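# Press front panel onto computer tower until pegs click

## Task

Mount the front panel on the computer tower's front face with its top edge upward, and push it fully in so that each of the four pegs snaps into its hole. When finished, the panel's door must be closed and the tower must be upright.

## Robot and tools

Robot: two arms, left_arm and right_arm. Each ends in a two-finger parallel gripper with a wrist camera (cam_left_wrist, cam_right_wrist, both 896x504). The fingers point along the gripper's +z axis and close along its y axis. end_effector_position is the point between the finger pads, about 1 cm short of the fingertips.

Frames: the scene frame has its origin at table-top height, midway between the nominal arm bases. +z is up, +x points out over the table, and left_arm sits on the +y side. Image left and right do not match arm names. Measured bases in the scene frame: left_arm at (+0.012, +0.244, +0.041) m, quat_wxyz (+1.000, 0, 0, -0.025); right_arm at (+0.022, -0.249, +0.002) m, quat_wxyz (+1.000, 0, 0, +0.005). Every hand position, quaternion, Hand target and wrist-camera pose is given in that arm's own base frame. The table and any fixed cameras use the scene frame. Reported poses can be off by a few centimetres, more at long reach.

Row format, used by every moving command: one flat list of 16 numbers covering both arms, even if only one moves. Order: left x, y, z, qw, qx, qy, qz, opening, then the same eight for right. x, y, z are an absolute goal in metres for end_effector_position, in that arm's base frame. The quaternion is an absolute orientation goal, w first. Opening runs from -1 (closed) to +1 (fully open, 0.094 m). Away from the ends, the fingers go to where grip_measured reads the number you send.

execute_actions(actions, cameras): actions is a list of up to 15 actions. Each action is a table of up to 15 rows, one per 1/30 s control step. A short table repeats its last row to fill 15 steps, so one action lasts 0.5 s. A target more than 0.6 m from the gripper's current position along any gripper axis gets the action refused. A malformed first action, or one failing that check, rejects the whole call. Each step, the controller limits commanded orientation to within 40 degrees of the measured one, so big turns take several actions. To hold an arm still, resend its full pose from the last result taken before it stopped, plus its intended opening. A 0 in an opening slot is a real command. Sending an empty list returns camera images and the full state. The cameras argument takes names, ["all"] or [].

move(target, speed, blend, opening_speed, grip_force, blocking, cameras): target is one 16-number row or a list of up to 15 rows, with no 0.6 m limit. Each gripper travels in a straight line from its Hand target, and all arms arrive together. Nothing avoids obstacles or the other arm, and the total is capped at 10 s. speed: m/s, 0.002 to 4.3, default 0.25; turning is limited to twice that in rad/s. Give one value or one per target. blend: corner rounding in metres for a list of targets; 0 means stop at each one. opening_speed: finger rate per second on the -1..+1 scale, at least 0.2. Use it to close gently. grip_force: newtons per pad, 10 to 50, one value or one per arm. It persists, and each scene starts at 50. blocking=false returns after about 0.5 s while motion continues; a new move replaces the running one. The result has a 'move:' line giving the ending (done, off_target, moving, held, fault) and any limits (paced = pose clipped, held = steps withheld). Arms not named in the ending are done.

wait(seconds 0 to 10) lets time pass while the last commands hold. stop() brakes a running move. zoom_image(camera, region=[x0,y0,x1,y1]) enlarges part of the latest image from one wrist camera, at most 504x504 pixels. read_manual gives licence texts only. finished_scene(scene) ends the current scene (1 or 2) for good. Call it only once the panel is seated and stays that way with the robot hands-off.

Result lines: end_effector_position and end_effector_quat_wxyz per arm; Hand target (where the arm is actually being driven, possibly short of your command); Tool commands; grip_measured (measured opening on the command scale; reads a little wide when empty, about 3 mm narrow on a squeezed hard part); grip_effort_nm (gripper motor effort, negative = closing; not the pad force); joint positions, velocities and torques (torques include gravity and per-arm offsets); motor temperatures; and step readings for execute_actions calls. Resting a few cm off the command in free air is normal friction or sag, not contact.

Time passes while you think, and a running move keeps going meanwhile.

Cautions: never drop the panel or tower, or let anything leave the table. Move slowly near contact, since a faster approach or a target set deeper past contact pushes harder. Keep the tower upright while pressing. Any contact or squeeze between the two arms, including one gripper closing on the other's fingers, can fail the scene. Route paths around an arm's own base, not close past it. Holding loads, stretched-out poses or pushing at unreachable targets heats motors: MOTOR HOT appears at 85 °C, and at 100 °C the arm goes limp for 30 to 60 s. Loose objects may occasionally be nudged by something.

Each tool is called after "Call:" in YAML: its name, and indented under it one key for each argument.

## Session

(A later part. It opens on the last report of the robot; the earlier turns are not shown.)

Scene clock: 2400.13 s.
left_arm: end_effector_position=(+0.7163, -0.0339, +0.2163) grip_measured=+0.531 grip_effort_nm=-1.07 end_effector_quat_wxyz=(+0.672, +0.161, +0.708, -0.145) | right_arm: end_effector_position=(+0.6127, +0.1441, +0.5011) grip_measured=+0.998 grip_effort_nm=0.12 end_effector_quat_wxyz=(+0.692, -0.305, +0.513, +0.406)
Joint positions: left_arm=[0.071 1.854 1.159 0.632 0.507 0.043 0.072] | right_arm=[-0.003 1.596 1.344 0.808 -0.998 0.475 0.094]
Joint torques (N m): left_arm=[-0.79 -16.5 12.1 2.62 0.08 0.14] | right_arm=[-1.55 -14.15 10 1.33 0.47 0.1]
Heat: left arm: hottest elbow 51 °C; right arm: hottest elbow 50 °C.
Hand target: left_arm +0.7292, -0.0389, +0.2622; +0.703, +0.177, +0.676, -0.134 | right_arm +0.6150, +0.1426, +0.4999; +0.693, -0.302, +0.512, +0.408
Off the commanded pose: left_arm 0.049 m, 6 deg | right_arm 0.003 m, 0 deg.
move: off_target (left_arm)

Call:
wait:
  seconds: 0.1
  cameras: ["cam_right_wrist"]

Call:
zoom_image:
  camera: "cam_right_wrist"
  region: [270, 225, 480, 405]

Call:
zoom_image:
  camera: "cam_right_wrist"
  region: [360, 220, 490, 320]

Call:
move:
  target:
    - [0.7330,-0.0390,0.2620,0.7030,0.1775,0.6765,-0.1340,0.20,0.53,0.08,0.62,0.6925,-0.302,0.512,0.4076,1]
    - [0.7330,-0.0390,0.2620,0.7030,0.1775,0.6765,-0.1340,0.20,0.545,0.17,0.59,0.4484,-0.4286,0.7370,0.2685,1]
  speed: 0.3
  blend: [0.02,0]
  cameras: ["cam_right_wrist"]

Call:
zoom_image:
  camera: "cam_right_wrist"
  region: [460, 210, 660, 310]

Call:
zoom_image:
  camera: "cam_right_wrist"
  region: [440, 10, 640, 110]

Call:
move:
  target:
    - [0.7330,-0.0390,0.2620,0.7030,0.1775,0.6765,-0.1340,0.20,0.53,0.05,0.5,0.6925,-0.302,0.512,0.4076,-0.9]
    - [0.7330,-0.0390,0.2620,0.7030,0.1775,0.6765,-0.1340,0.20,0.44,0.04,0.35,0.604,-0.295,0.695,0.257,-0.9]
    - [0.7330,-0.0390,0.2620,0.7030,0.1775,0.6765,-0.1340,0.20,0.42,0.12,0.13,0.6530,0.1890,0.7127,-0.1732,-0.9]
    - [0.7330,-0.0390,0.2620,0.7030,0.1775,0.6765,-0.1340,0.20,0.47,0.26,0.11,0.6530,0.1890,0.7127,-0.1732,-0.9]
  speed: 0.3
  blend: [0.03,0.03,0.03,0]
  cameras: ["cam_right_wrist"]

Call:
zoom_image:
  camera: "cam_right_wrist"
  region: [180, 180, 380, 340]

Scene clock: 2419.00 s.
left_arm: end_effector_position=(+0.7163, -0.0339, +0.2163) grip_measured=+0.531 grip_effort_nm=-1.06 end_effector_quat_wxyz=(+0.672, +0.161, +0.708, -0.145) | right_arm: end_effector_position=(+0.6127, +0.1441, +0.5011) grip_measured=+0.998 grip_effort_nm=0.13 end_effector_quat_wxyz=(+0.692, -0.305, +0.513, +0.406)
Joint positions: left_arm=[0.071 1.854 1.159 0.632 0.507 0.043 0.072] | right_arm=[-0.003 1.596 1.344 0.808 -0.998 0.475 0.094]
Joint torques (N m): left_arm=[-0.91 -16.32 12.14 2.66 0.05 0.12] | right_arm=[-2.02 -13.68 9.89 1.4 0.46 0.09]
Heat: left arm: hottest elbow 49 °C; right arm: hottest elbow 50 °C.
Hand target: left_arm +0.7292, -0.0389, +0.2622; +0.703, +0.177, +0.676, -0.134 | right_arm +0.6150, +0.1426, +0.4999; +0.693, -0.302, +0.512, +0.408
Tool commands: left_gripper/opening=+0.2 right_gripper/opening=+1.0
Off the commanded pose: left_arm 0.049 m, 6 deg | right_arm 0.003 m, 0 deg.
wait: 0.10 s; at rest from the start
camera_calibration:
cam_right_wrist: T_world_to_cam=[[0.867645, -0.497169, -0.00395869, -0.459418], [-0.0763409, -0.125352, -0.989171, 0.598984], [0.491288, 0.858551, -0.146715, -0.262186], [0, 0, 0, 1]] pos_world=[0.573148, 0.0717759, 0.552212]
Images, in order (width x height): cam_right_wrist 896x504.

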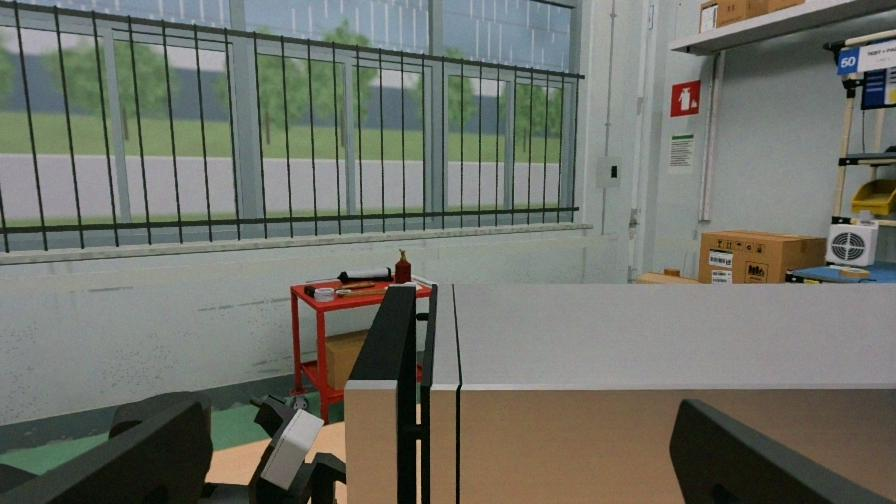

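Scaled by 2.400 from the camera's 896x504 image, which has a finer 1280x720 frame.

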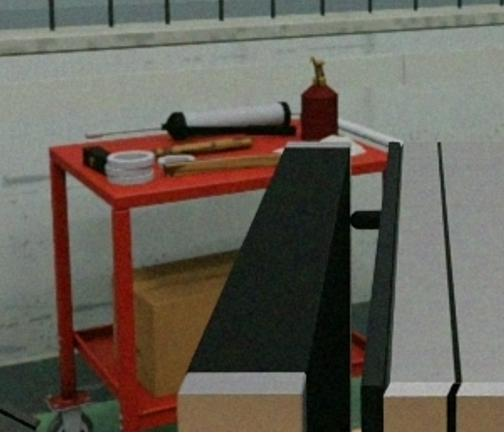

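Scaled by 3.877 from the camera's 896x504 image, which has a finer 1280x720 frame.

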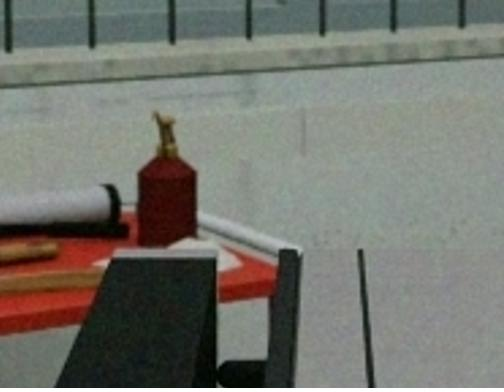

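Scene clock: 2422.23 s.
left_arm: end_effector_position=(+0.7163, -0.0339, +0.2163) grip_measured=+0.531 grip_effort_nm=-1.06 end_effector_quat_wxyz=(+0.672, +0.161, +0.708, -0.145) | right_arm: end_effector_position=(+0.5458, +0.1645, +0.5711) grip_measured=+0.998 grip_effort_nm=0.12 end_effector_quat_wxyz=(+0.434, -0.415, +0.750, +0.277)
Joint positions: left_arm=[0.071 1.854 1.159 0.632 0.507 0.043 0.072] | right_arm=[0.063 1.581 2.121 -1.326 -0.845 -0.578 0.094]
Joint torques (N m): left_arm=[-0.73 -16.67 12.15 2.55 0.08 0.12] | right_arm=[-0.67 -12.98 13.86 0.62 -0.25 -0.21]
Heat: left arm: hottest elbow 48 °C; right arm: hottest elbow 50 °C.
Hand target: left_arm +0.7292, -0.0389, +0.2622; +0.703, +0.177, +0.676, -0.134 | right_arm +0.5441, +0.1698, +0.5893; +0.449, -0.428, +0.737, +0.269
Off the commanded pose: left_arm 0.049 m, 6 deg | right_arm 0.020 m, 3 deg.
move: off_target (left_arm, right_arm)
camera_calibration:
cam_right_wrist: T_world_to_cam=[[0.854015, -0.517538, -0.0530374, -0.352198], [-0.442002, -0.66802, -0.598652, 0.731577], [0.274395, 0.534701, -0.799251, 0.307658], [0, 0, 0, 1]] pos_world=[0.539721, 0.141927, 0.665177]
Images, in order (width x height): cam_right_wrist 896x504.

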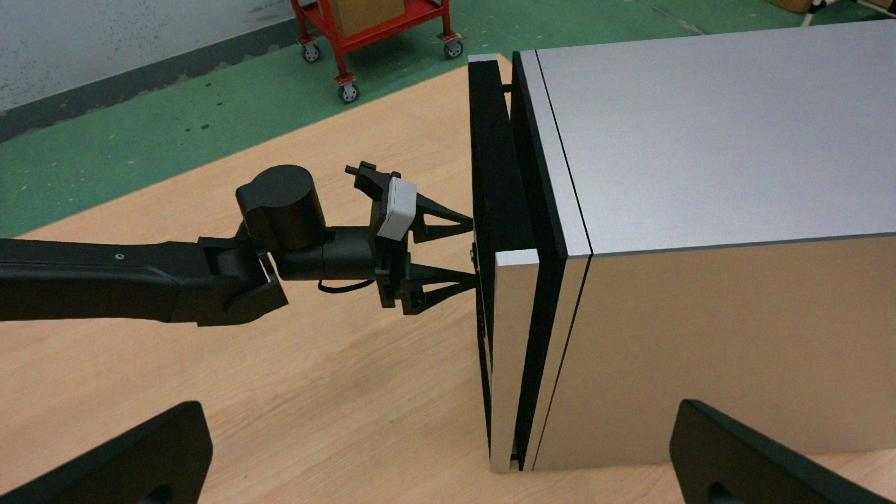

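Scaled by 2.520 from the camera's 896x504 image, which has a finer 1280x720 frame.

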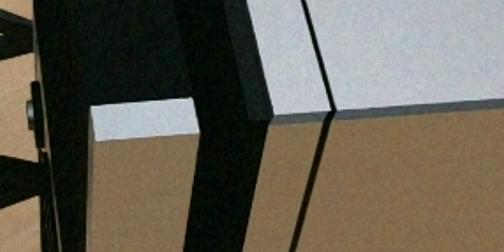

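Scaled by 2.520 from the camera's 896x504 image, which has a finer 1280x720 frame.

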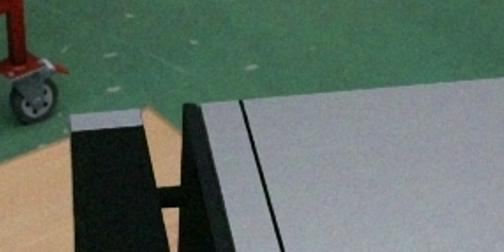

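Scene clock: 2428.30 s.
left_arm: end_effector_position=(+0.7163, -0.0339, +0.2163) grip_measured=+0.531 grip_effort_nm=-1.07 end_effector_quat_wxyz=(+0.672, +0.161, +0.708, -0.145) | right_arm: end_effector_position=(+0.4614, +0.2492, +0.0997) grip_measured=-0.898 grip_effort_nm=-0.10 end_effector_quat_wxyz=(+0.647, +0.174, +0.718, -0.187)
Joint positions: left_arm=[0.071 1.854 1.159 0.632 0.507 0.043 0.072] | right_arm=[0.824 1.862 0.821 0.649 1.326 0.337 0.005]
Joint torques (N m): left_arm=[-0.67 -16.73 12.25 2.69 0.06 0.14] | right_arm=[-1.03 -13.92 9.1 0.73 0.41 0.09]
Heat: left arm: hottest elbow 48 °C; right arm: hottest elbow 50 °C.
Hand target: left_arm +0.7292, -0.0389, +0.2622; +0.703, +0.177, +0.676, -0.134 | right_arm +0.4696, +0.2597, +0.1102; +0.654, +0.188, +0.712, -0.173
Off the commanded pose: left_arm 0.049 m, 6 deg | right_arm 0.017 m, 3 deg.
move: off_target (left_arm, right_arm)
camera_calibration:
cam_right_wrist: T_world_to_cam=[[-0.507739, -0.860621, 0.0391432, 0.443406], [-0.452465, 0.227724, -0.862217, 0.276509], [0.733128, -0.455492, -0.505025, -0.0854198], [0, 0, 0, 1]] pos_world=[0.412869, 0.27973, 0.177915]
Images, in order (width x height): cam_right_wrist 896x504.

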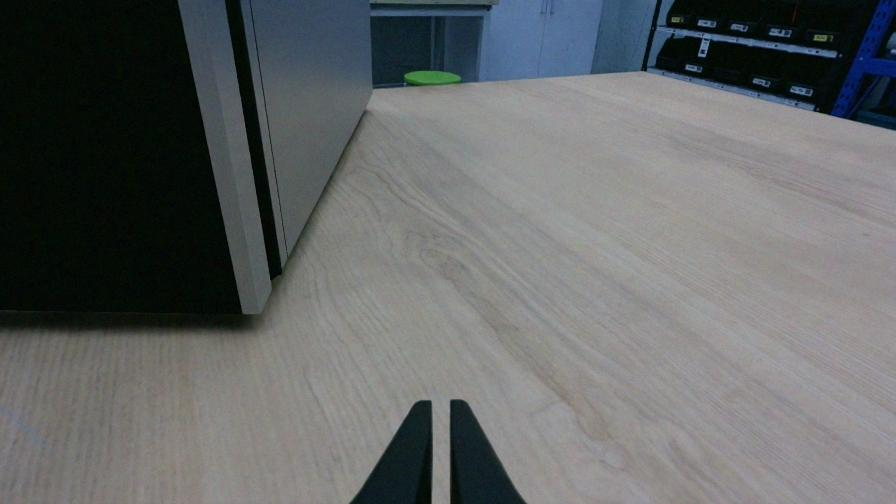

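Scaled by 2.520 from the camera's 896x504 image, which has a finer 1280x720 frame.

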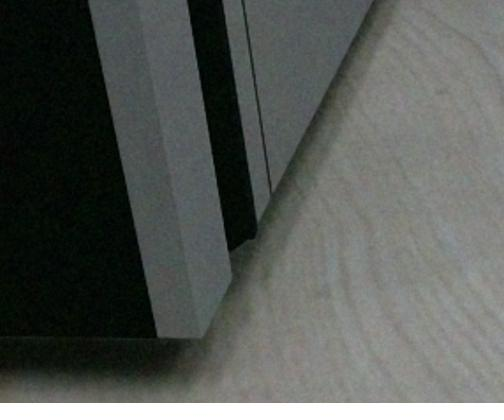

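Call:
move:
  target: [0.7310,-0.0330,0.2600,0.7001,0.1821,0.6751,-0.1474,0.20,0.47,0.26,0.11,0.6530,0.1890,0.7127,-0.1732,-0.9]
  speed: 0.03

Scene clock: 2444.17 s.
left_arm: end_effector_position=(+0.7137, -0.0343, +0.2165) grip_measured=+0.530 grip_effort_nm=-1.06 end_effector_quat_wxyz=(+0.670, +0.171, +0.705, -0.155) | right_arm: end_effector_position=(+0.4611, +0.2489, +0.0988) grip_measured=-0.898 grip_effort_nm=-0.09 end_effector_quat_wxyz=(+0.646, +0.174, +0.719, -0.188)
Joint positions: left_arm=[0.079 1.854 1.159 0.632 0.544 0.043 0.072] | right_arm=[0.824 1.862 0.821 0.641 1.326 0.344 0.005]
Joint torques (N m): left_arm=[0.03 -15.91 12.29 2.67 0.31 0.02] | right_arm=[-1.55 -13.8 9.14 0.66 0.43 0.11]
Heat: left arm: hottest elbow 48 °C; right arm: hottest elbow 49 °C.
Hand target: left_arm +0.7274, -0.0330, +0.2601; +0.700, +0.182, +0.675, -0.147 | right_arm +0.4695, +0.2597, +0.1102; +0.653, +0.189, +0.712, -0.173
Off the commanded pose: left_arm 0.047 m, 5 deg | right_arm 0.018 m, 3 deg.
move: off_target (left_arm, right_arm)

Call:
move:
  target: [0.7310,-0.0255,0.2600,0.7001,0.1821,0.6751,-0.1474,0.20,0.47,0.26,0.11,0.6530,0.1890,0.7127,-0.1732,-0.9]
  speed: 0.03

Scene clock: 2451.33 s.
left_arm: end_effector_position=(+0.7126, -0.0310, +0.2166) grip_measured=+0.530 grip_effort_nm=-1.06 end_effector_quat_wxyz=(+0.670, +0.175, +0.704, -0.157) | right_arm: end_effector_position=(+0.4611, +0.2489, +0.0988) grip_measured=-0.898 grip_effort_nm=-0.09 end_effector_quat_wxyz=(+0.646, +0.174, +0.719, -0.188)
Joint positions: left_arm=[0.087 1.854 1.159 0.632 0.561 0.047 0.072] | right_arm=[0.824 1.862 0.821 0.64 1.326 0.345 0.005]
Joint torques (N m): left_arm=[0.67 -15.85 12.33 2.63 0.15 -0.02] | right_arm=[-1.44 -14.04 9.14 0.66 0.42 0.11]
Heat: left arm: hottest elbow 48 °C; right arm: hottest elbow 49 °C.
Hand target: left_arm +0.7272, -0.0255, +0.2601; +0.700, +0.182, +0.675, -0.147 | right_arm +0.4695, +0.2597, +0.1102; +0.653, +0.189, +0.713, -0.173
Off the commanded pose: left_arm 0.047 m, 5 deg | right_arm 0.018 m, 3 deg.
move: off_target (left_arm, right_arm)

Call:
move:
  target: [0.7310,-0.0280,0.2600,0.7022,0.1690,0.6785,-0.1366,0.20,0.47,0.26,0.11,0.6530,0.1890,0.7127,-0.1732,-0.9]
  speed: 0.03

Scene clock: 2456.97 s.
left_arm: end_effector_position=(+0.7152, -0.0267, +0.2164) grip_measured=+0.530 grip_effort_nm=-1.05 end_effector_quat_wxyz=(+0.672, +0.165, +0.707, -0.145) | right_arm: end_effector_position=(+0.4611, +0.2489, +0.0988) grip_measured=-0.898 grip_effort_nm=-0.09 end_effector_quat_wxyz=(+0.646, +0.174, +0.719, -0.188)
Joint positions: left_arm=[0.086 1.854 1.159 0.632 0.527 0.05 0.072] | right_arm=[0.824 1.862 0.821 0.64 1.326 0.345 0.005]
Joint torques (N m): left_arm=[-0.26 -16.44 11.6 2.78 -0.43 -0.08] | right_arm=[-1.32 -13.92 9.14 0.59 0.43 0.1]
Heat: left arm: hottest elbow 47 °C; right arm: hottest elbow 48 °C.
Hand target: left_arm +0.7276, -0.0281, +0.2601; +0.702, +0.169, +0.678, -0.137 | right_arm +0.4695, +0.2597, +0.1102; +0.653, +0.189, +0.713, -0.173
Off the commanded pose: left_arm 0.046 m, 5 deg | right_arm 0.018 m, 3 deg.
move: off_target (left_arm, right_arm)

Call:
move:
  target: [0.7310,-0.0350,0.2600,0.7022,0.1690,0.6785,-0.1366,0.20,0.47,0.26,0.11,0.6530,0.1890,0.7127,-0.1732,-0.9]
  speed: 0.03

Scene clock: 2461.30 s.
left_arm: end_effector_position=(+0.7159, -0.0316, +0.2164) grip_measured=+0.530 grip_effort_nm=-1.06 end_effector_quat_wxyz=(+0.672, +0.164, +0.708, -0.145) | right_arm: end_effector_position=(+0.4611, +0.2489, +0.0988) grip_measured=-0.898 grip_effort_nm=-0.09 end_effector_quat_wxyz=(+0.646, +0.174, +0.719, -0.188)
Joint positions: left_arm=[0.076 1.854 1.159 0.632 0.515 0.046 0.072] | right_arm=[0.824 1.862 0.821 0.64 1.326 0.345 0.005]
Joint torques (N m): left_arm=[-0.56 -16.67 11.45 2.88 -0.42 -0.05] | right_arm=[-1.08 -13.74 9.01 0.57 0.44 0.06]
Heat: left arm: hottest elbow 47 °C; right arm: hottest elbow 48 °C.
Hand target: left_arm +0.7277, -0.0351, +0.2600; +0.702, +0.169, +0.678, -0.137 | right_arm +0.4695, +0.2597, +0.1102; +0.653, +0.189, +0.713, -0.173
Off the commanded pose: left_arm 0.046 m, 5 deg | right_arm 0.018 m, 3 deg.
move: off_target (left_arm, right_arm)

Call:
move:
  target: [0.7410,-0.0390,0.2600,0.7022,0.1690,0.6785,-0.1366,0.20,0.47,0.26,0.11,0.6530,0.1890,0.7127,-0.1732,-0.9]
  speed: 0.03
  cameras: ["cam_right_wrist"]

Call:
zoom_image:
  camera: "cam_right_wrist"
  region: [180, 180, 380, 340]

Scene clock: 2468.80 s.
left_arm: end_effector_position=(+0.7176, -0.0338, +0.2184) grip_measured=+0.529 grip_effort_nm=-1.06 end_effector_quat_wxyz=(+0.673, +0.162, +0.707, -0.143) | right_arm: end_effector_position=(+0.4611, +0.2489, +0.0988) grip_measured=-0.898 grip_effort_nm=-0.09 end_effector_quat_wxyz=(+0.646, +0.174, +0.719, -0.188)
Joint positions: left_arm=[0.071 1.854 1.164 0.63 0.505 0.046 0.072] | right_arm=[0.824 1.862 0.821 0.64 1.326 0.345 0.005]
Joint torques (N m): left_arm=[-0.56 -15.38 13.2 2.54 -0.34 -0.01] | right_arm=[-0.97 -13.92 9.02 0.59 0.42 0.12]
Heat: left arm: hottest elbow 47 °C; right arm: hottest elbow 48 °C.
Hand target: left_arm +0.7362, -0.0389, +0.2604; +0.702, +0.169, +0.678, -0.137 | right_arm +0.4695, +0.2597, +0.1102; +0.653, +0.189, +0.713, -0.173
Off the commanded pose: left_arm 0.048 m, 5 deg | right_arm 0.018 m, 3 deg.
move: off_target (left_arm, right_arm)
camera_calibration:
cam_right_wrist: T_world_to_cam=[[-0.508329, -0.860226, 0.0401614, 0.443083], [-0.454212, 0.2282, -0.861172, 0.276245], [0.731637, -0.456001, -0.506725, -0.0848316], [0, 0, 0, 1]] pos_world=[0.412772, 0.279429, 0.177113]
Images, in order (width x height): cam_right_wrist 896x504.

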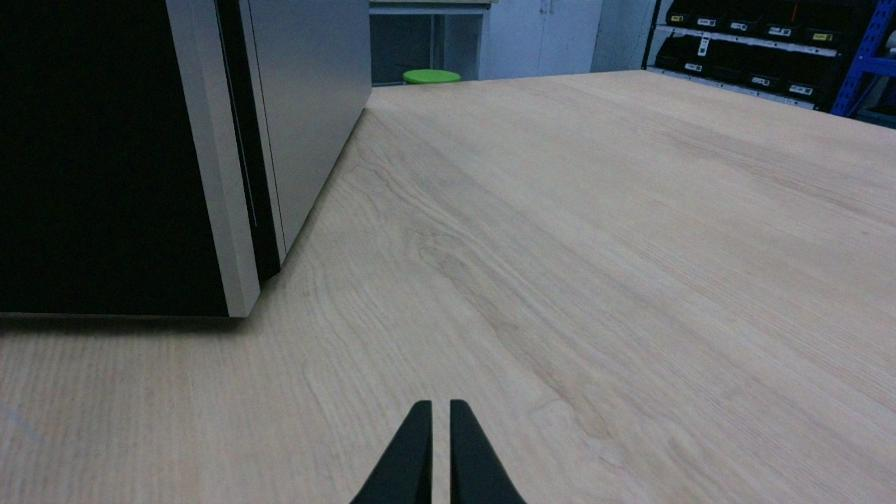

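Scaled by 2.520 from the camera's 896x504 image, which has a finer 1280x720 frame.

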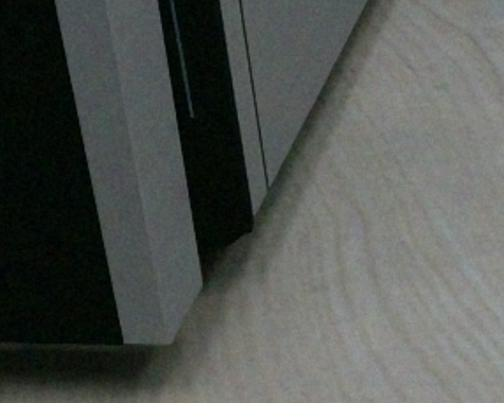

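Call:
move:
  target:
    - [0.7410,-0.0390,0.2600,0.7022,0.1690,0.6785,-0.1366,0.20,0.42,0.12,0.13,0.6530,0.1890,0.7127,-0.1732,-0.9]
    - [0.7410,-0.0390,0.2600,0.7022,0.1690,0.6785,-0.1366,0.20,0.44,0.04,0.4,0.604,-0.295,0.695,0.257,1]
    - [0.7410,-0.0390,0.2600,0.7022,0.1690,0.6785,-0.1366,0.20,0.53,0.08,0.62,0.6925,-0.302,0.512,0.4076,1]
    - [0.7410,-0.0390,0.2600,0.7022,0.1690,0.6785,-0.1366,0.20,0.545,0.17,0.59,0.4484,-0.4286,0.7370,0.2685,1]
  speed: 0.3
  blend: [0.03,0.03,0.03,0]
  cameras: ["cam_right_wrist"]

Call:
zoom_image:
  camera: "cam_right_wrist"
  region: [460, 210, 660, 310]

Call:
zoom_image:
  camera: "cam_right_wrist"
  region: [440, 10, 640, 110]

Call:
move:
  target: [0.7410,-0.0390,0.2600,0.7022,0.1690,0.6785,-0.1366,0.20,0.615,0.1425,0.5,0.6925,-0.302,0.512,0.4076,1]
  speed: 0.3
  cameras: ["cam_right_wrist"]

Call:
zoom_image:
  camera: "cam_right_wrist"
  region: [270, 225, 480, 405]

Call:
zoom_image:
  camera: "cam_right_wrist"
  region: [360, 220, 490, 320]

Scene clock: 2495.27 s.
left_arm: end_effector_position=(+0.7176, -0.0338, +0.2184) grip_measured=+0.529 grip_effort_nm=-1.06 end_effector_quat_wxyz=(+0.673, +0.162, +0.707, -0.143) | right_arm: end_effector_position=(+0.5458, +0.1645, +0.5711) grip_measured=+0.998 grip_effort_nm=0.13 end_effector_quat_wxyz=(+0.434, -0.415, +0.750, +0.277)
Joint positions: left_arm=[0.071 1.854 1.164 0.63 0.505 0.046 0.072] | right_arm=[0.063 1.581 2.121 -1.326 -0.845 -0.578 0.094]
Joint torques (N m): left_arm=[-0.85 -15.21 13.19 2.5 -0.34 -0.06] | right_arm=[-0.85 -12.98 13.98 0.72 -0.3 -0.25]
Heat: left arm: hottest elbow 51 °C; right arm: hottest elbow 49 °C.
Hand target: left_arm +0.7362, -0.0389, +0.2603; +0.702, +0.169, +0.678, -0.137 | right_arm +0.5440, +0.1698, +0.5895; +0.449, -0.428, +0.737, +0.268
Off the commanded pose: left_arm 0.048 m, 5 deg | right_arm 0.020 m, 3 deg.
move: off_target (left_arm, right_arm); blend cut to 0 m at target 2; target 2's new opening was sent with right_arm's hand 0.031 m and 3 deg from that target
camera_calibration:
cam_right_wrist: T_world_to_cam=[[0.854015, -0.517538, -0.0530374, -0.352198], [-0.442002, -0.66802, -0.598652, 0.731577], [0.274395, 0.534701, -0.799251, 0.307658], [0, 0, 0, 1]] pos_world=[0.539721, 0.141927, 0.665177]
Images, in order (width x height): cam_right_wrist 896x504.

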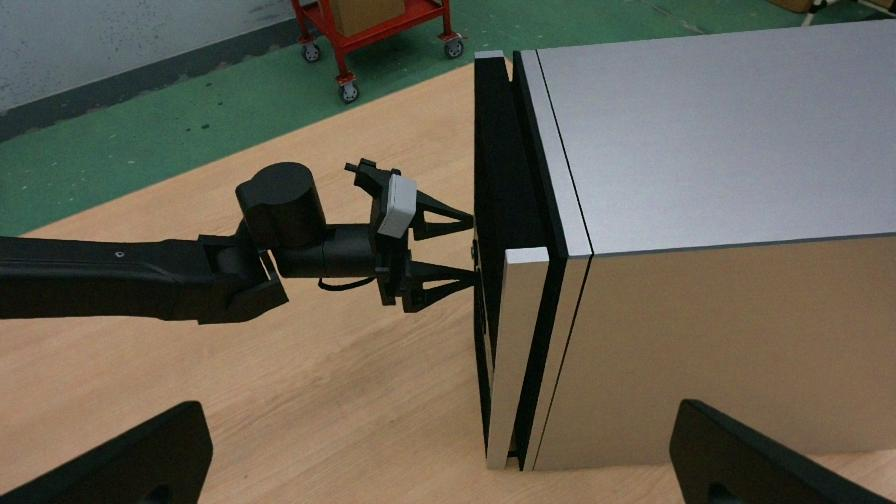

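Scaled by 2.520 from the camera's 896x504 image, which has a finer 1280x720 frame.

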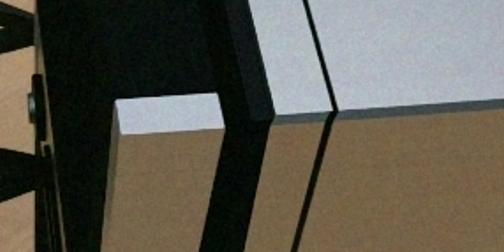

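Scaled by 2.520 from the camera's 896x504 image, which has a finer 1280x720 frame.

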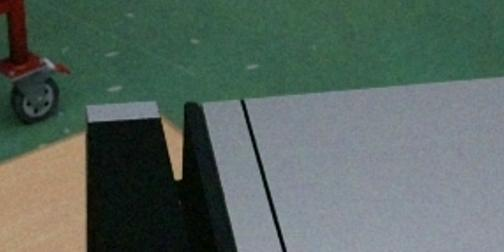

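Scene clock: 2497.97 s.
left_arm: end_effector_position=(+0.7176, -0.0338, +0.2184) grip_measured=+0.529 grip_effort_nm=-1.06 end_effector_quat_wxyz=(+0.673, +0.162, +0.707, -0.143) | right_arm: end_effector_position=(+0.6127, +0.1441, +0.5011) grip_measured=+0.998 grip_effort_nm=0.12 end_effector_quat_wxyz=(+0.692, -0.306, +0.513, +0.405)
Joint positions: left_arm=[0.071 1.854 1.164 0.63 0.505 0.046 0.072] | right_arm=[-0.003 1.596 1.344 0.808 -0.998 0.474 0.094]
Joint torques (N m): left_arm=[-0.67 -15.33 13.26 2.5 -0.35 -0.05] | right_arm=[-1.03 -14.27 10 1.51 0.46 0.11]
Heat: left arm: hottest elbow 51 °C; right arm: hottest elbow 49 °C.
Hand target: left_arm +0.7362, -0.0389, +0.2603; +0.702, +0.169, +0.678, -0.137 | right_arm +0.6149, +0.1425, +0.5000; +0.693, -0.302, +0.512, +0.408
Off the commanded pose: left_arm 0.048 m, 5 deg | right_arm 0.003 m, 1 deg.
move: off_target (left_arm)
camera_calibration:
cam_right_wrist: T_world_to_cam=[[0.8675, -0.49743, -0.00287697, -0.459862], [-0.0754424, -0.125848, -0.989177, 0.59852], [0.491684, 0.858328, -0.1467, -0.262491], [0, 0, 0, 1]] pos_world=[0.573146, 0.0718768, 0.552211]
Images, in order (width x height): cam_right_wrist 896x504.

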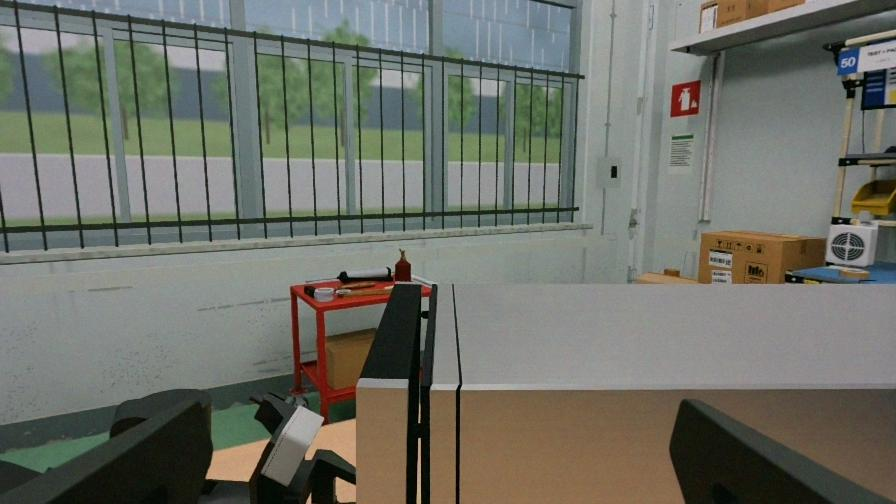

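Scaled by 2.400 from the camera's 896x504 image, which has a finer 1280x720 frame.

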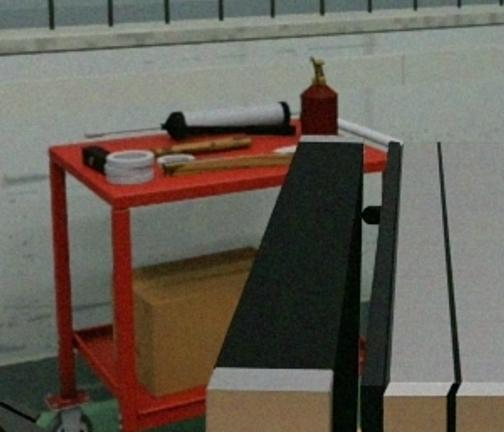

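Scaled by 3.877 from the camera's 896x504 image, which has a finer 1280x720 frame.

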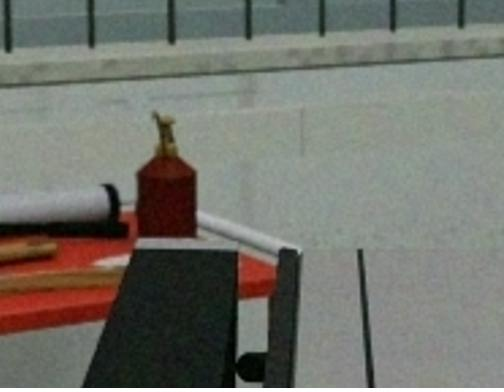

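Call:
move:
  target: [0.7410,-0.0400,0.2600,0.6988,0.1540,0.6818,-0.1520,0.20,0.615,0.1425,0.5,0.6925,-0.302,0.512,0.4076,1]
  speed: 0.03

Scene clock: 2526.17 s.
left_arm: end_effector_position=(+0.7198, -0.0359, +0.2181) grip_measured=+0.528 grip_effort_nm=-1.06 end_effector_quat_wxyz=(+0.673, +0.157, +0.708, -0.147) | right_arm: end_effector_position=(+0.6127, +0.1441, +0.5011) grip_measured=+0.998 grip_effort_nm=0.12 end_effector_quat_wxyz=(+0.692, -0.305, +0.513, +0.406)
Joint positions: left_arm=[0.067 1.859 1.17 0.63 0.5 0.031 0.072] | right_arm=[-0.003 1.596 1.344 0.808 -0.998 0.475 0.094]
Joint torques (N m): left_arm=[-0.56 -15.97 12.89 2.45 -0.12 -0.32] | right_arm=[-1.32 -13.8 9.84 1.5 0.46 0.11]
Heat: left arm: hottest elbow 52 °C; right arm: hottest elbow 49 °C.
Hand target: left_arm +0.7366, -0.0401, +0.2605; +0.699, +0.155, +0.682, -0.152 | right_arm +0.6149, +0.1425, +0.5000; +0.693, -0.302, +0.512, +0.408
Off the commanded pose: left_arm 0.047 m, 4 deg | right_arm 0.003 m, 0 deg.
move: off_target (left_arm)

Call:
move:
  target:
    - [0.7410,-0.0400,0.2600,0.6988,0.1540,0.6818,-0.1520,0.20,0.53,0.05,0.5,0.6925,-0.302,0.512,0.4076,-0.9]
    - [0.7410,-0.0400,0.2600,0.6988,0.1540,0.6818,-0.1520,0.20,0.44,0.04,0.35,0.604,-0.295,0.695,0.257,-0.9]
    - [0.7410,-0.0400,0.2600,0.6988,0.1540,0.6818,-0.1520,0.20,0.42,0.12,0.13,0.6530,0.1890,0.7127,-0.1732,-0.9]
    - [0.7410,-0.0400,0.2600,0.6988,0.1540,0.6818,-0.1520,0.20,0.47,0.26,0.11,0.6530,0.1890,0.7127,-0.1732,-0.9]
  speed: 0.3
  blend: [0.03,0.03,0.03,0]
  cameras: ["cam_right_wrist"]

Call:
zoom_image:
  camera: "cam_right_wrist"
  region: [180, 180, 380, 340]

Scene clock: 2538.73 s.
left_arm: end_effector_position=(+0.7198, -0.0359, +0.2181) grip_measured=+0.528 grip_effort_nm=-1.06 end_effector_quat_wxyz=(+0.673, +0.157, +0.708, -0.147) | right_arm: end_effector_position=(+0.4614, +0.2492, +0.0997) grip_measured=-0.898 grip_effort_nm=-0.09 end_effector_quat_wxyz=(+0.647, +0.174, +0.718, -0.187)
Joint positions: left_arm=[0.067 1.859 1.17 0.63 0.5 0.031 0.072] | right_arm=[0.824 1.862 0.821 0.649 1.326 0.337 0.005]
Joint torques (N m): left_arm=[-0.62 -15.62 12.94 2.48 -0.15 -0.3] | right_arm=[-1.38 -13.74 9.17 0.62 0.46 0.14]
Heat: left arm: hottest elbow 52 °C; right arm: hottest elbow 49 °C.
Hand target: left_arm +0.7366, -0.0401, +0.2605; +0.699, +0.155, +0.682, -0.152 | right_arm +0.4696, +0.2598, +0.1102; +0.654, +0.188, +0.712, -0.173
Off the commanded pose: left_arm 0.047 m, 4 deg | right_arm 0.017 m, 3 deg.
move: off_target (left_arm, right_arm)
camera_calibration:
cam_right_wrist: T_world_to_cam=[[-0.507739, -0.860621, 0.0391432, 0.443406], [-0.452465, 0.227724, -0.862217, 0.276509], [0.733128, -0.455492, -0.505025, -0.0854198], [0, 0, 0, 1]] pos_world=[0.412869, 0.27973, 0.177915]
Images, in order (width x height): cam_right_wrist 896x504.

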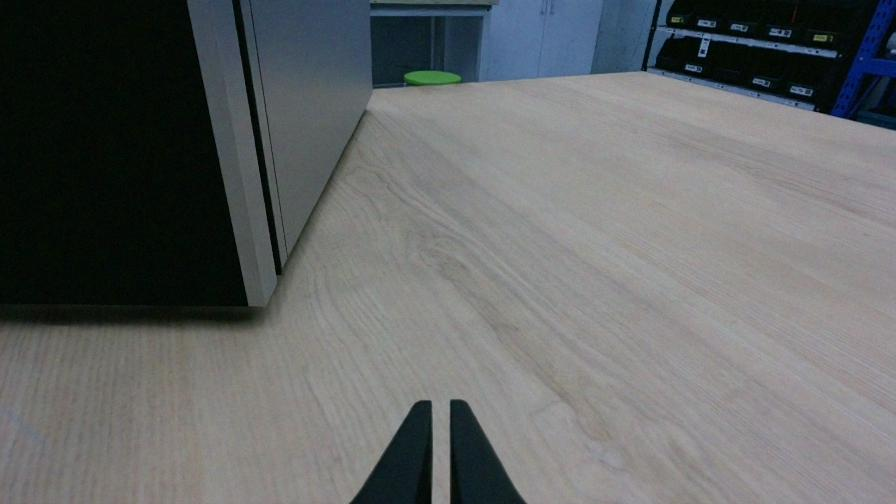

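Scaled by 2.520 from the camera's 896x504 image, which has a finer 1280x720 frame.

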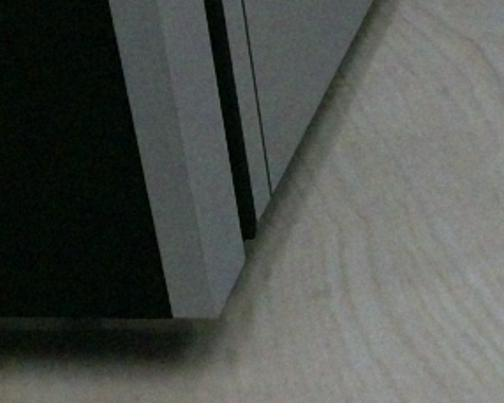

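Call:
move:
  target:
    - [0.7410,-0.0400,0.2600,0.6988,0.1540,0.6818,-0.1520,0.20,0.42,0.12,0.13,0.6530,0.1890,0.7127,-0.1732,-0.9]
    - [0.7410,-0.0400,0.2600,0.6988,0.1540,0.6818,-0.1520,0.20,0.44,0.04,0.4,0.604,-0.295,0.695,0.257,1]
    - [0.7410,-0.0400,0.2600,0.6988,0.1540,0.6818,-0.1520,0.20,0.53,0.08,0.62,0.6925,-0.302,0.512,0.4076,1]
    - [0.7410,-0.0400,0.2600,0.6988,0.1540,0.6818,-0.1520,0.20,0.545,0.17,0.59,0.4484,-0.4286,0.7370,0.2685,1]
  speed: 0.3
  blend: [0.03,0.03,0.03,0]
  cameras: ["cam_right_wrist"]

Call:
zoom_image:
  camera: "cam_right_wrist"
  region: [440, 10, 640, 110]

Call:
zoom_image:
  camera: "cam_right_wrist"
  region: [460, 400, 600, 500]

Scene clock: 2556.83 s.
left_arm: end_effector_position=(+0.7198, -0.0359, +0.2181) grip_measured=+0.528 grip_effort_nm=-1.06 end_effector_quat_wxyz=(+0.673, +0.157, +0.708, -0.147) | right_arm: end_effector_position=(+0.5458, +0.1645, +0.5711) grip_measured=+0.998 grip_effort_nm=0.12 end_effector_quat_wxyz=(+0.434, -0.415, +0.750, +0.277)
Joint positions: left_arm=[0.067 1.859 1.17 0.63 0.5 0.031 0.072] | right_arm=[0.063 1.581 2.121 -1.326 -0.845 -0.578 0.094]
Joint torques (N m): left_arm=[-0.67 -15.62 13 2.47 -0.16 -0.29] | right_arm=[0.03 -12.92 13.74 0.62 -0.26 -0.17]
Heat: left arm: hottest elbow 52 °C; right arm: hottest elbow 50 °C.
Hand target: left_arm +0.7366, -0.0401, +0.2605; +0.699, +0.155, +0.682, -0.152 | right_arm +0.5440, +0.1698, +0.5895; +0.449, -0.428, +0.737, +0.268
Off the commanded pose: left_arm 0.047 m, 4 deg | right_arm 0.020 m, 3 deg.
move: off_target (left_arm, right_arm); blend cut to 0 m at target 2; target 2's new opening was sent with right_arm's hand 0.031 m and 3 deg from that target
camera_calibration:
cam_right_wrist: T_world_to_cam=[[0.854015, -0.517538, -0.0530374, -0.352198], [-0.442002, -0.66802, -0.598652, 0.731577], [0.274395, 0.534701, -0.799251, 0.307658], [0, 0, 0, 1]] pos_world=[0.539721, 0.141927, 0.665177]
Images, in order (width x height): cam_right_wrist 896x504.

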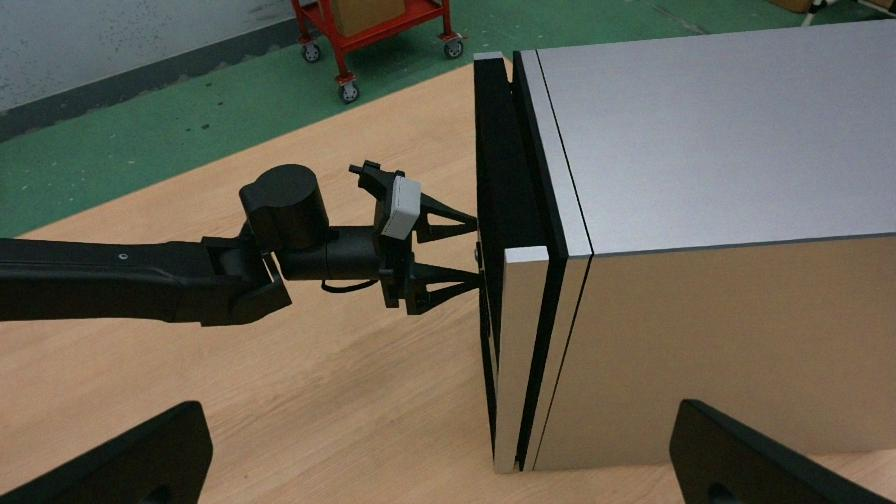

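Scaled by 2.520 from the camera's 896x504 image, which has a finer 1280x720 frame.

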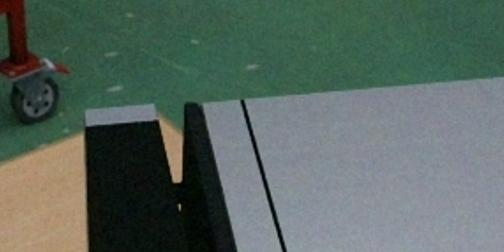

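Scaled by 3.600 from the camera's 896x504 image, which has a finer 1280x720 frame.

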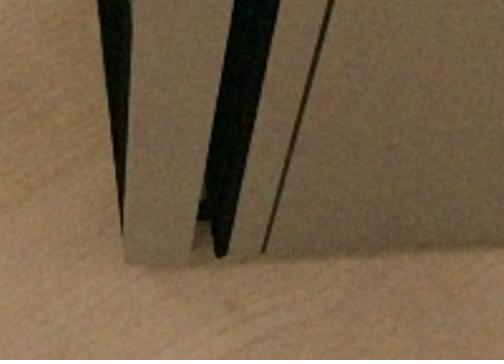

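Call:
move:
  target: [0.7520,-0.0430,0.2620,0.6996,0.1674,0.6788,-0.1583,0.20,0.545,0.17,0.59,0.4484,-0.4286,0.7370,0.2685,1]
  speed: 0.03
  cameras: ["cam_right_wrist"]

Call:
zoom_image:
  camera: "cam_right_wrist"
  region: [440, 10, 640, 110]

Call:
zoom_image:
  camera: "cam_right_wrist"
  region: [460, 400, 600, 500]

Scene clock: 2571.97 s.
left_arm: end_effector_position=(+0.7277, -0.0386, +0.2181) grip_measured=+0.527 grip_effort_nm=-1.06 end_effector_quat_wxyz=(+0.671, +0.166, +0.705, -0.157) | right_arm: end_effector_position=(+0.5463, +0.1645, +0.5704) grip_measured=+0.998 grip_effort_nm=0.12 end_effector_quat_wxyz=(+0.434, -0.415, +0.750, +0.277)
Joint positions: left_arm=[0.068 1.879 1.202 0.619 0.529 0.031 0.072] | right_arm=[0.063 1.582 2.121 -1.326 -0.845 -0.579 0.094]
Joint torques (N m): left_arm=[-0.97 -16.38 13.46 2.41 -0.15 -0.23] | right_arm=[-0.21 -13.33 14.06 0.68 -0.27 -0.21]
Heat: left arm: hottest elbow 52 °C; right arm: hottest elbow 51 °C.
Hand target: left_arm +0.7460, -0.0429, +0.2625; +0.698, +0.167, +0.678, -0.158 | right_arm +0.5441, +0.1698, +0.5894; +0.449, -0.428, +0.737, +0.269
Off the commanded pose: left_arm 0.050 m, 4 deg | right_arm 0.020 m, 3 deg.
move: off_target (left_arm, right_arm)
camera_calibration:
cam_right_wrist: T_world_to_cam=[[0.854154, -0.517251, -0.053597, -0.352354], [-0.4423, -0.668422, -0.597982, 0.731219], [0.273482, 0.534475, -0.799715, 0.307741], [0, 0, 0, 1]] pos_world=[0.540221, 0.142028, 0.664476]
Images, in order (width x height): cam_right_wrist 896x504.

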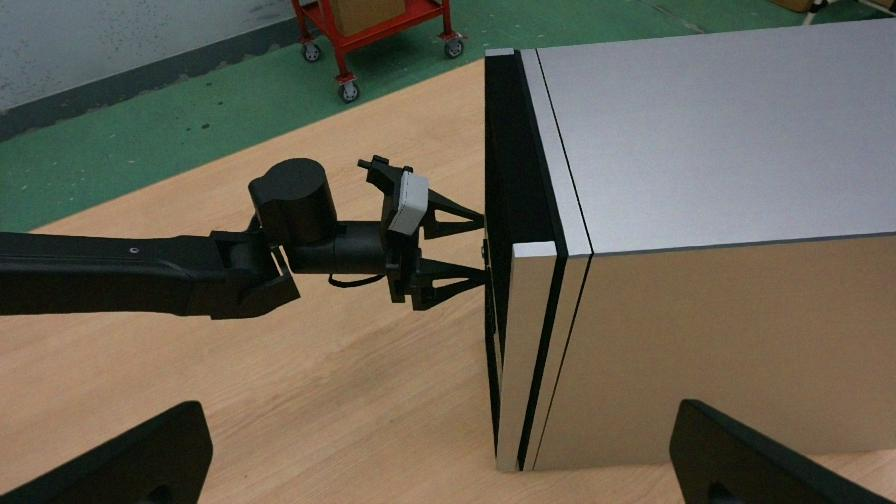

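Scaled by 2.520 from the camera's 896x504 image, which has a finer 1280x720 frame.

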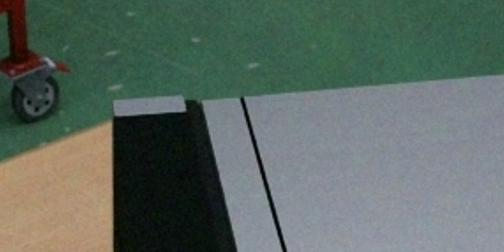

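Scaled by 3.600 from the camera's 896x504 image, which has a finer 1280x720 frame.

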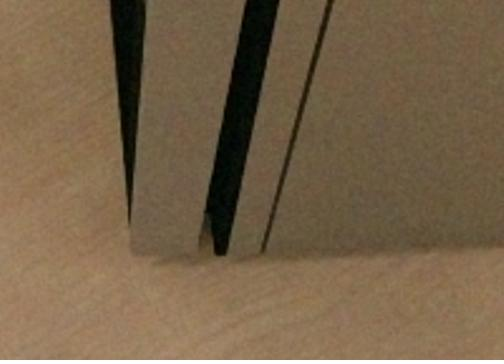

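Call:
move:
  target: [0.7590,-0.0470,0.2620,0.6996,0.1674,0.6788,-0.1583,0.20,0.545,0.17,0.59,0.4484,-0.4286,0.7370,0.2685,1]
  speed: 0.02
  cameras: ["cam_right_wrist"]

Call:
zoom_image:
  camera: "cam_right_wrist"
  region: [440, 10, 640, 110]

Call:
zoom_image:
  camera: "cam_right_wrist"
  region: [460, 400, 600, 500]

Call:
zoom_image:
  camera: "cam_right_wrist"
  region: [460, 210, 660, 310]

Scene clock: 2578.67 s.
left_arm: end_effector_position=(+0.7302, -0.0394, +0.2176) grip_measured=+0.526 grip_effort_nm=-1.06 end_effector_quat_wxyz=(+0.670, +0.167, +0.706, -0.157) | right_arm: end_effector_position=(+0.5463, +0.1645, +0.5704) grip_measured=+0.998 grip_effort_nm=0.12 end_effector_quat_wxyz=(+0.434, -0.415, +0.750, +0.277)
Joint positions: left_arm=[0.067 1.885 1.211 0.614 0.528 0.033 0.072] | right_arm=[0.063 1.582 2.121 -1.326 -0.845 -0.579 0.094]
Joint torques (N m): left_arm=[-1.14 -15.15 14.35 2.32 -0.44 -0.24] | right_arm=[0.03 -12.81 13.97 0.8 -0.34 -0.2]
Heat: left arm: hottest elbow 53 °C; right arm: hottest elbow 52 °C.
Hand target: left_arm +0.7526, -0.0469, +0.2625; +0.698, +0.167, +0.678, -0.159 | right_arm +0.5441, +0.1698, +0.5894; +0.449, -0.428, +0.737, +0.269
Off the commanded pose: left_arm 0.053 m, 5 deg | right_arm 0.020 m, 3 deg.
move: off_target (left_arm, right_arm)
camera_calibration:
cam_right_wrist: T_world_to_cam=[[0.854154, -0.517251, -0.053597, -0.352354], [-0.4423, -0.668422, -0.597982, 0.731219], [0.273482, 0.534475, -0.799715, 0.307741], [0, 0, 0, 1]] pos_world=[0.540221, 0.142028, 0.664476]
Images, in order (width x height): cam_right_wrist 896x504.

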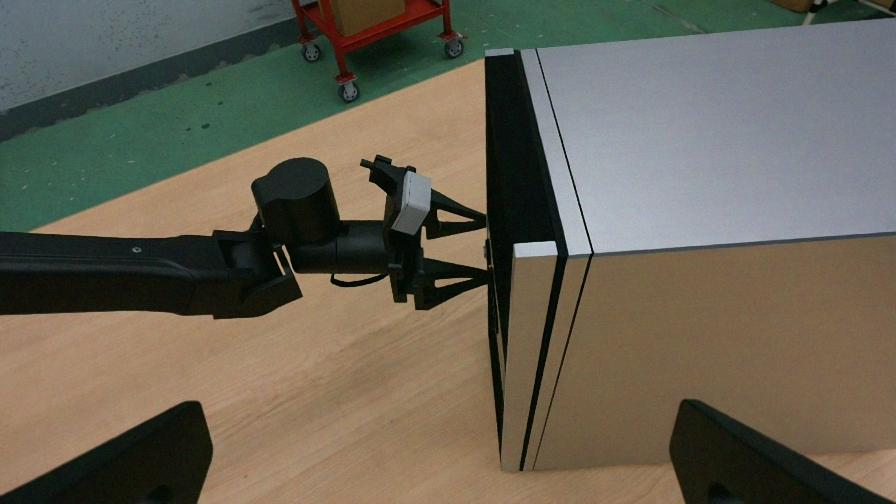

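Scaled by 2.520 from the camera's 896x504 image, which has a finer 1280x720 frame.

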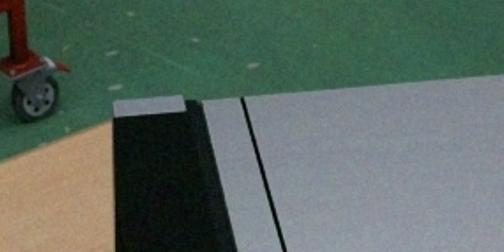

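Scaled by 3.600 from the camera's 896x504 image, which has a finer 1280x720 frame.

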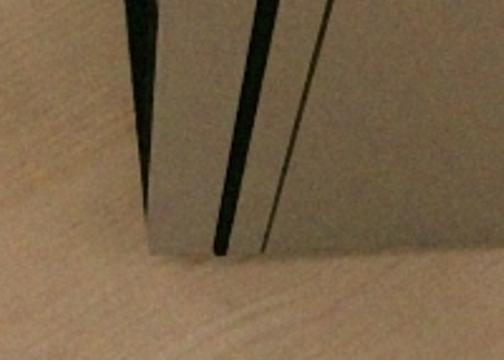

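Scaled by 2.520 from the camera's 896x504 image, which has a finer 1280x720 frame.

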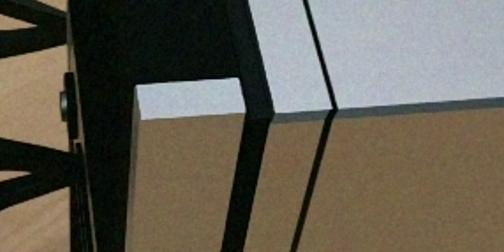

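Call:
move:
  target: [0.7700,-0.0530,0.2640,0.6996,0.1674,0.6788,-0.1583,0.20,0.545,0.17,0.59,0.4484,-0.4286,0.7370,0.2685,1]
  speed: 0.02
  cameras: ["cam_right_wrist"]

Call:
zoom_image:
  camera: "cam_right_wrist"
  region: [440, 10, 640, 110]

Call:
zoom_image:
  camera: "cam_right_wrist"
  region: [460, 400, 600, 500]

Call:
zoom_image:
  camera: "cam_right_wrist"
  region: [460, 210, 660, 310]

Scene clock: 2595.77 s.
left_arm: end_effector_position=(+0.7305, -0.0397, +0.2175) grip_measured=+0.526 grip_effort_nm=-1.06 end_effector_quat_wxyz=(+0.670, +0.167, +0.706, -0.156) | right_arm: end_effector_position=(+0.5463, +0.1645, +0.5704) grip_measured=+0.998 grip_effort_nm=0.12 end_effector_quat_wxyz=(+0.434, -0.415, +0.750, +0.277)
Joint positions: left_arm=[0.066 1.885 1.212 0.611 0.526 0.034 0.072] | right_arm=[0.063 1.582 2.121 -1.326 -0.845 -0.579 0.094]
Joint torques (N m): left_arm=[-1.44 -14.04 16.25 1.91 -0.82 -0.27] | right_arm=[-0.26 -12.63 14 0.68 -0.27 -0.22]
Heat: left arm: hottest elbow 52 °C; right arm: hottest elbow 53 °C.
Hand target: left_arm +0.7602, -0.0530, +0.2650; +0.699, +0.167, +0.677, -0.159 | right_arm +0.5441, +0.1698, +0.5894; +0.449, -0.428, +0.737, +0.269
Off the commanded pose: left_arm 0.062 m, 5 deg | right_arm 0.020 m, 3 deg.
move: off_target (left_arm, right_arm)
camera_calibration:
cam_right_wrist: T_world_to_cam=[[0.854154, -0.517251, -0.053597, -0.352354], [-0.4423, -0.668422, -0.597982, 0.731219], [0.273482, 0.534475, -0.799715, 0.307741], [0, 0, 0, 1]] pos_world=[0.540221, 0.142028, 0.664476]
Images, in order (width x height): cam_right_wrist 896x504.

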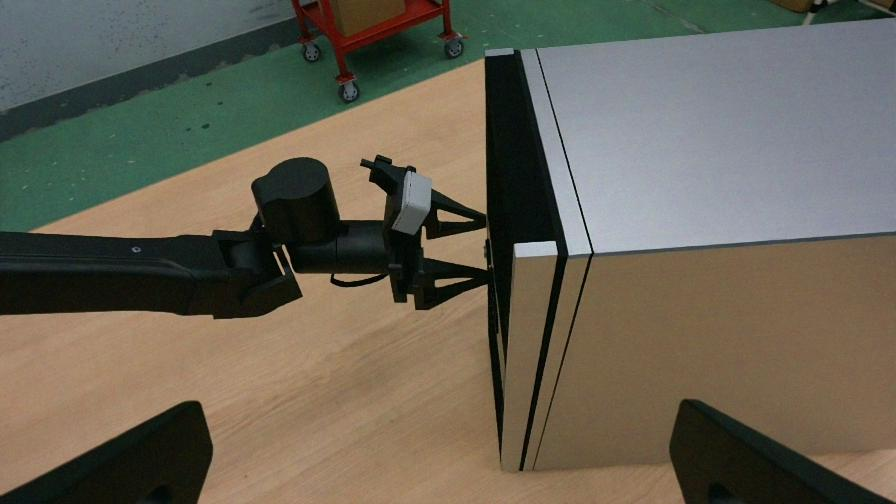

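Scaled by 2.520 from the camera's 896x504 image, which has a finer 1280x720 frame.

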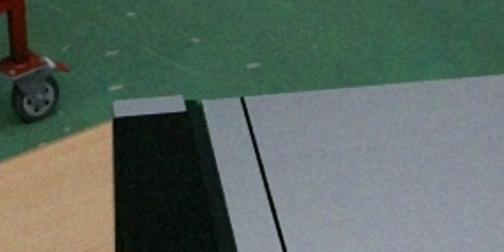

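Scaled by 3.600 from the camera's 896x504 image, which has a finer 1280x720 frame.

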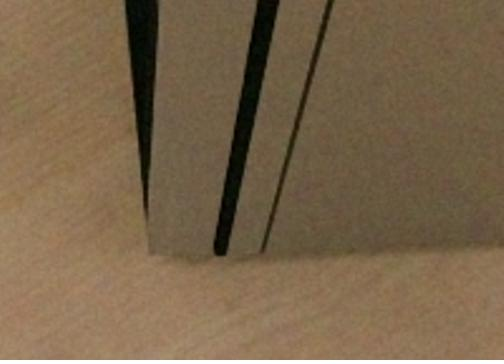

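Scaled by 2.520 from the camera's 896x504 image, which has a finer 1280x720 frame.

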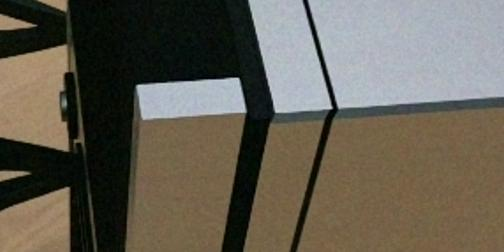

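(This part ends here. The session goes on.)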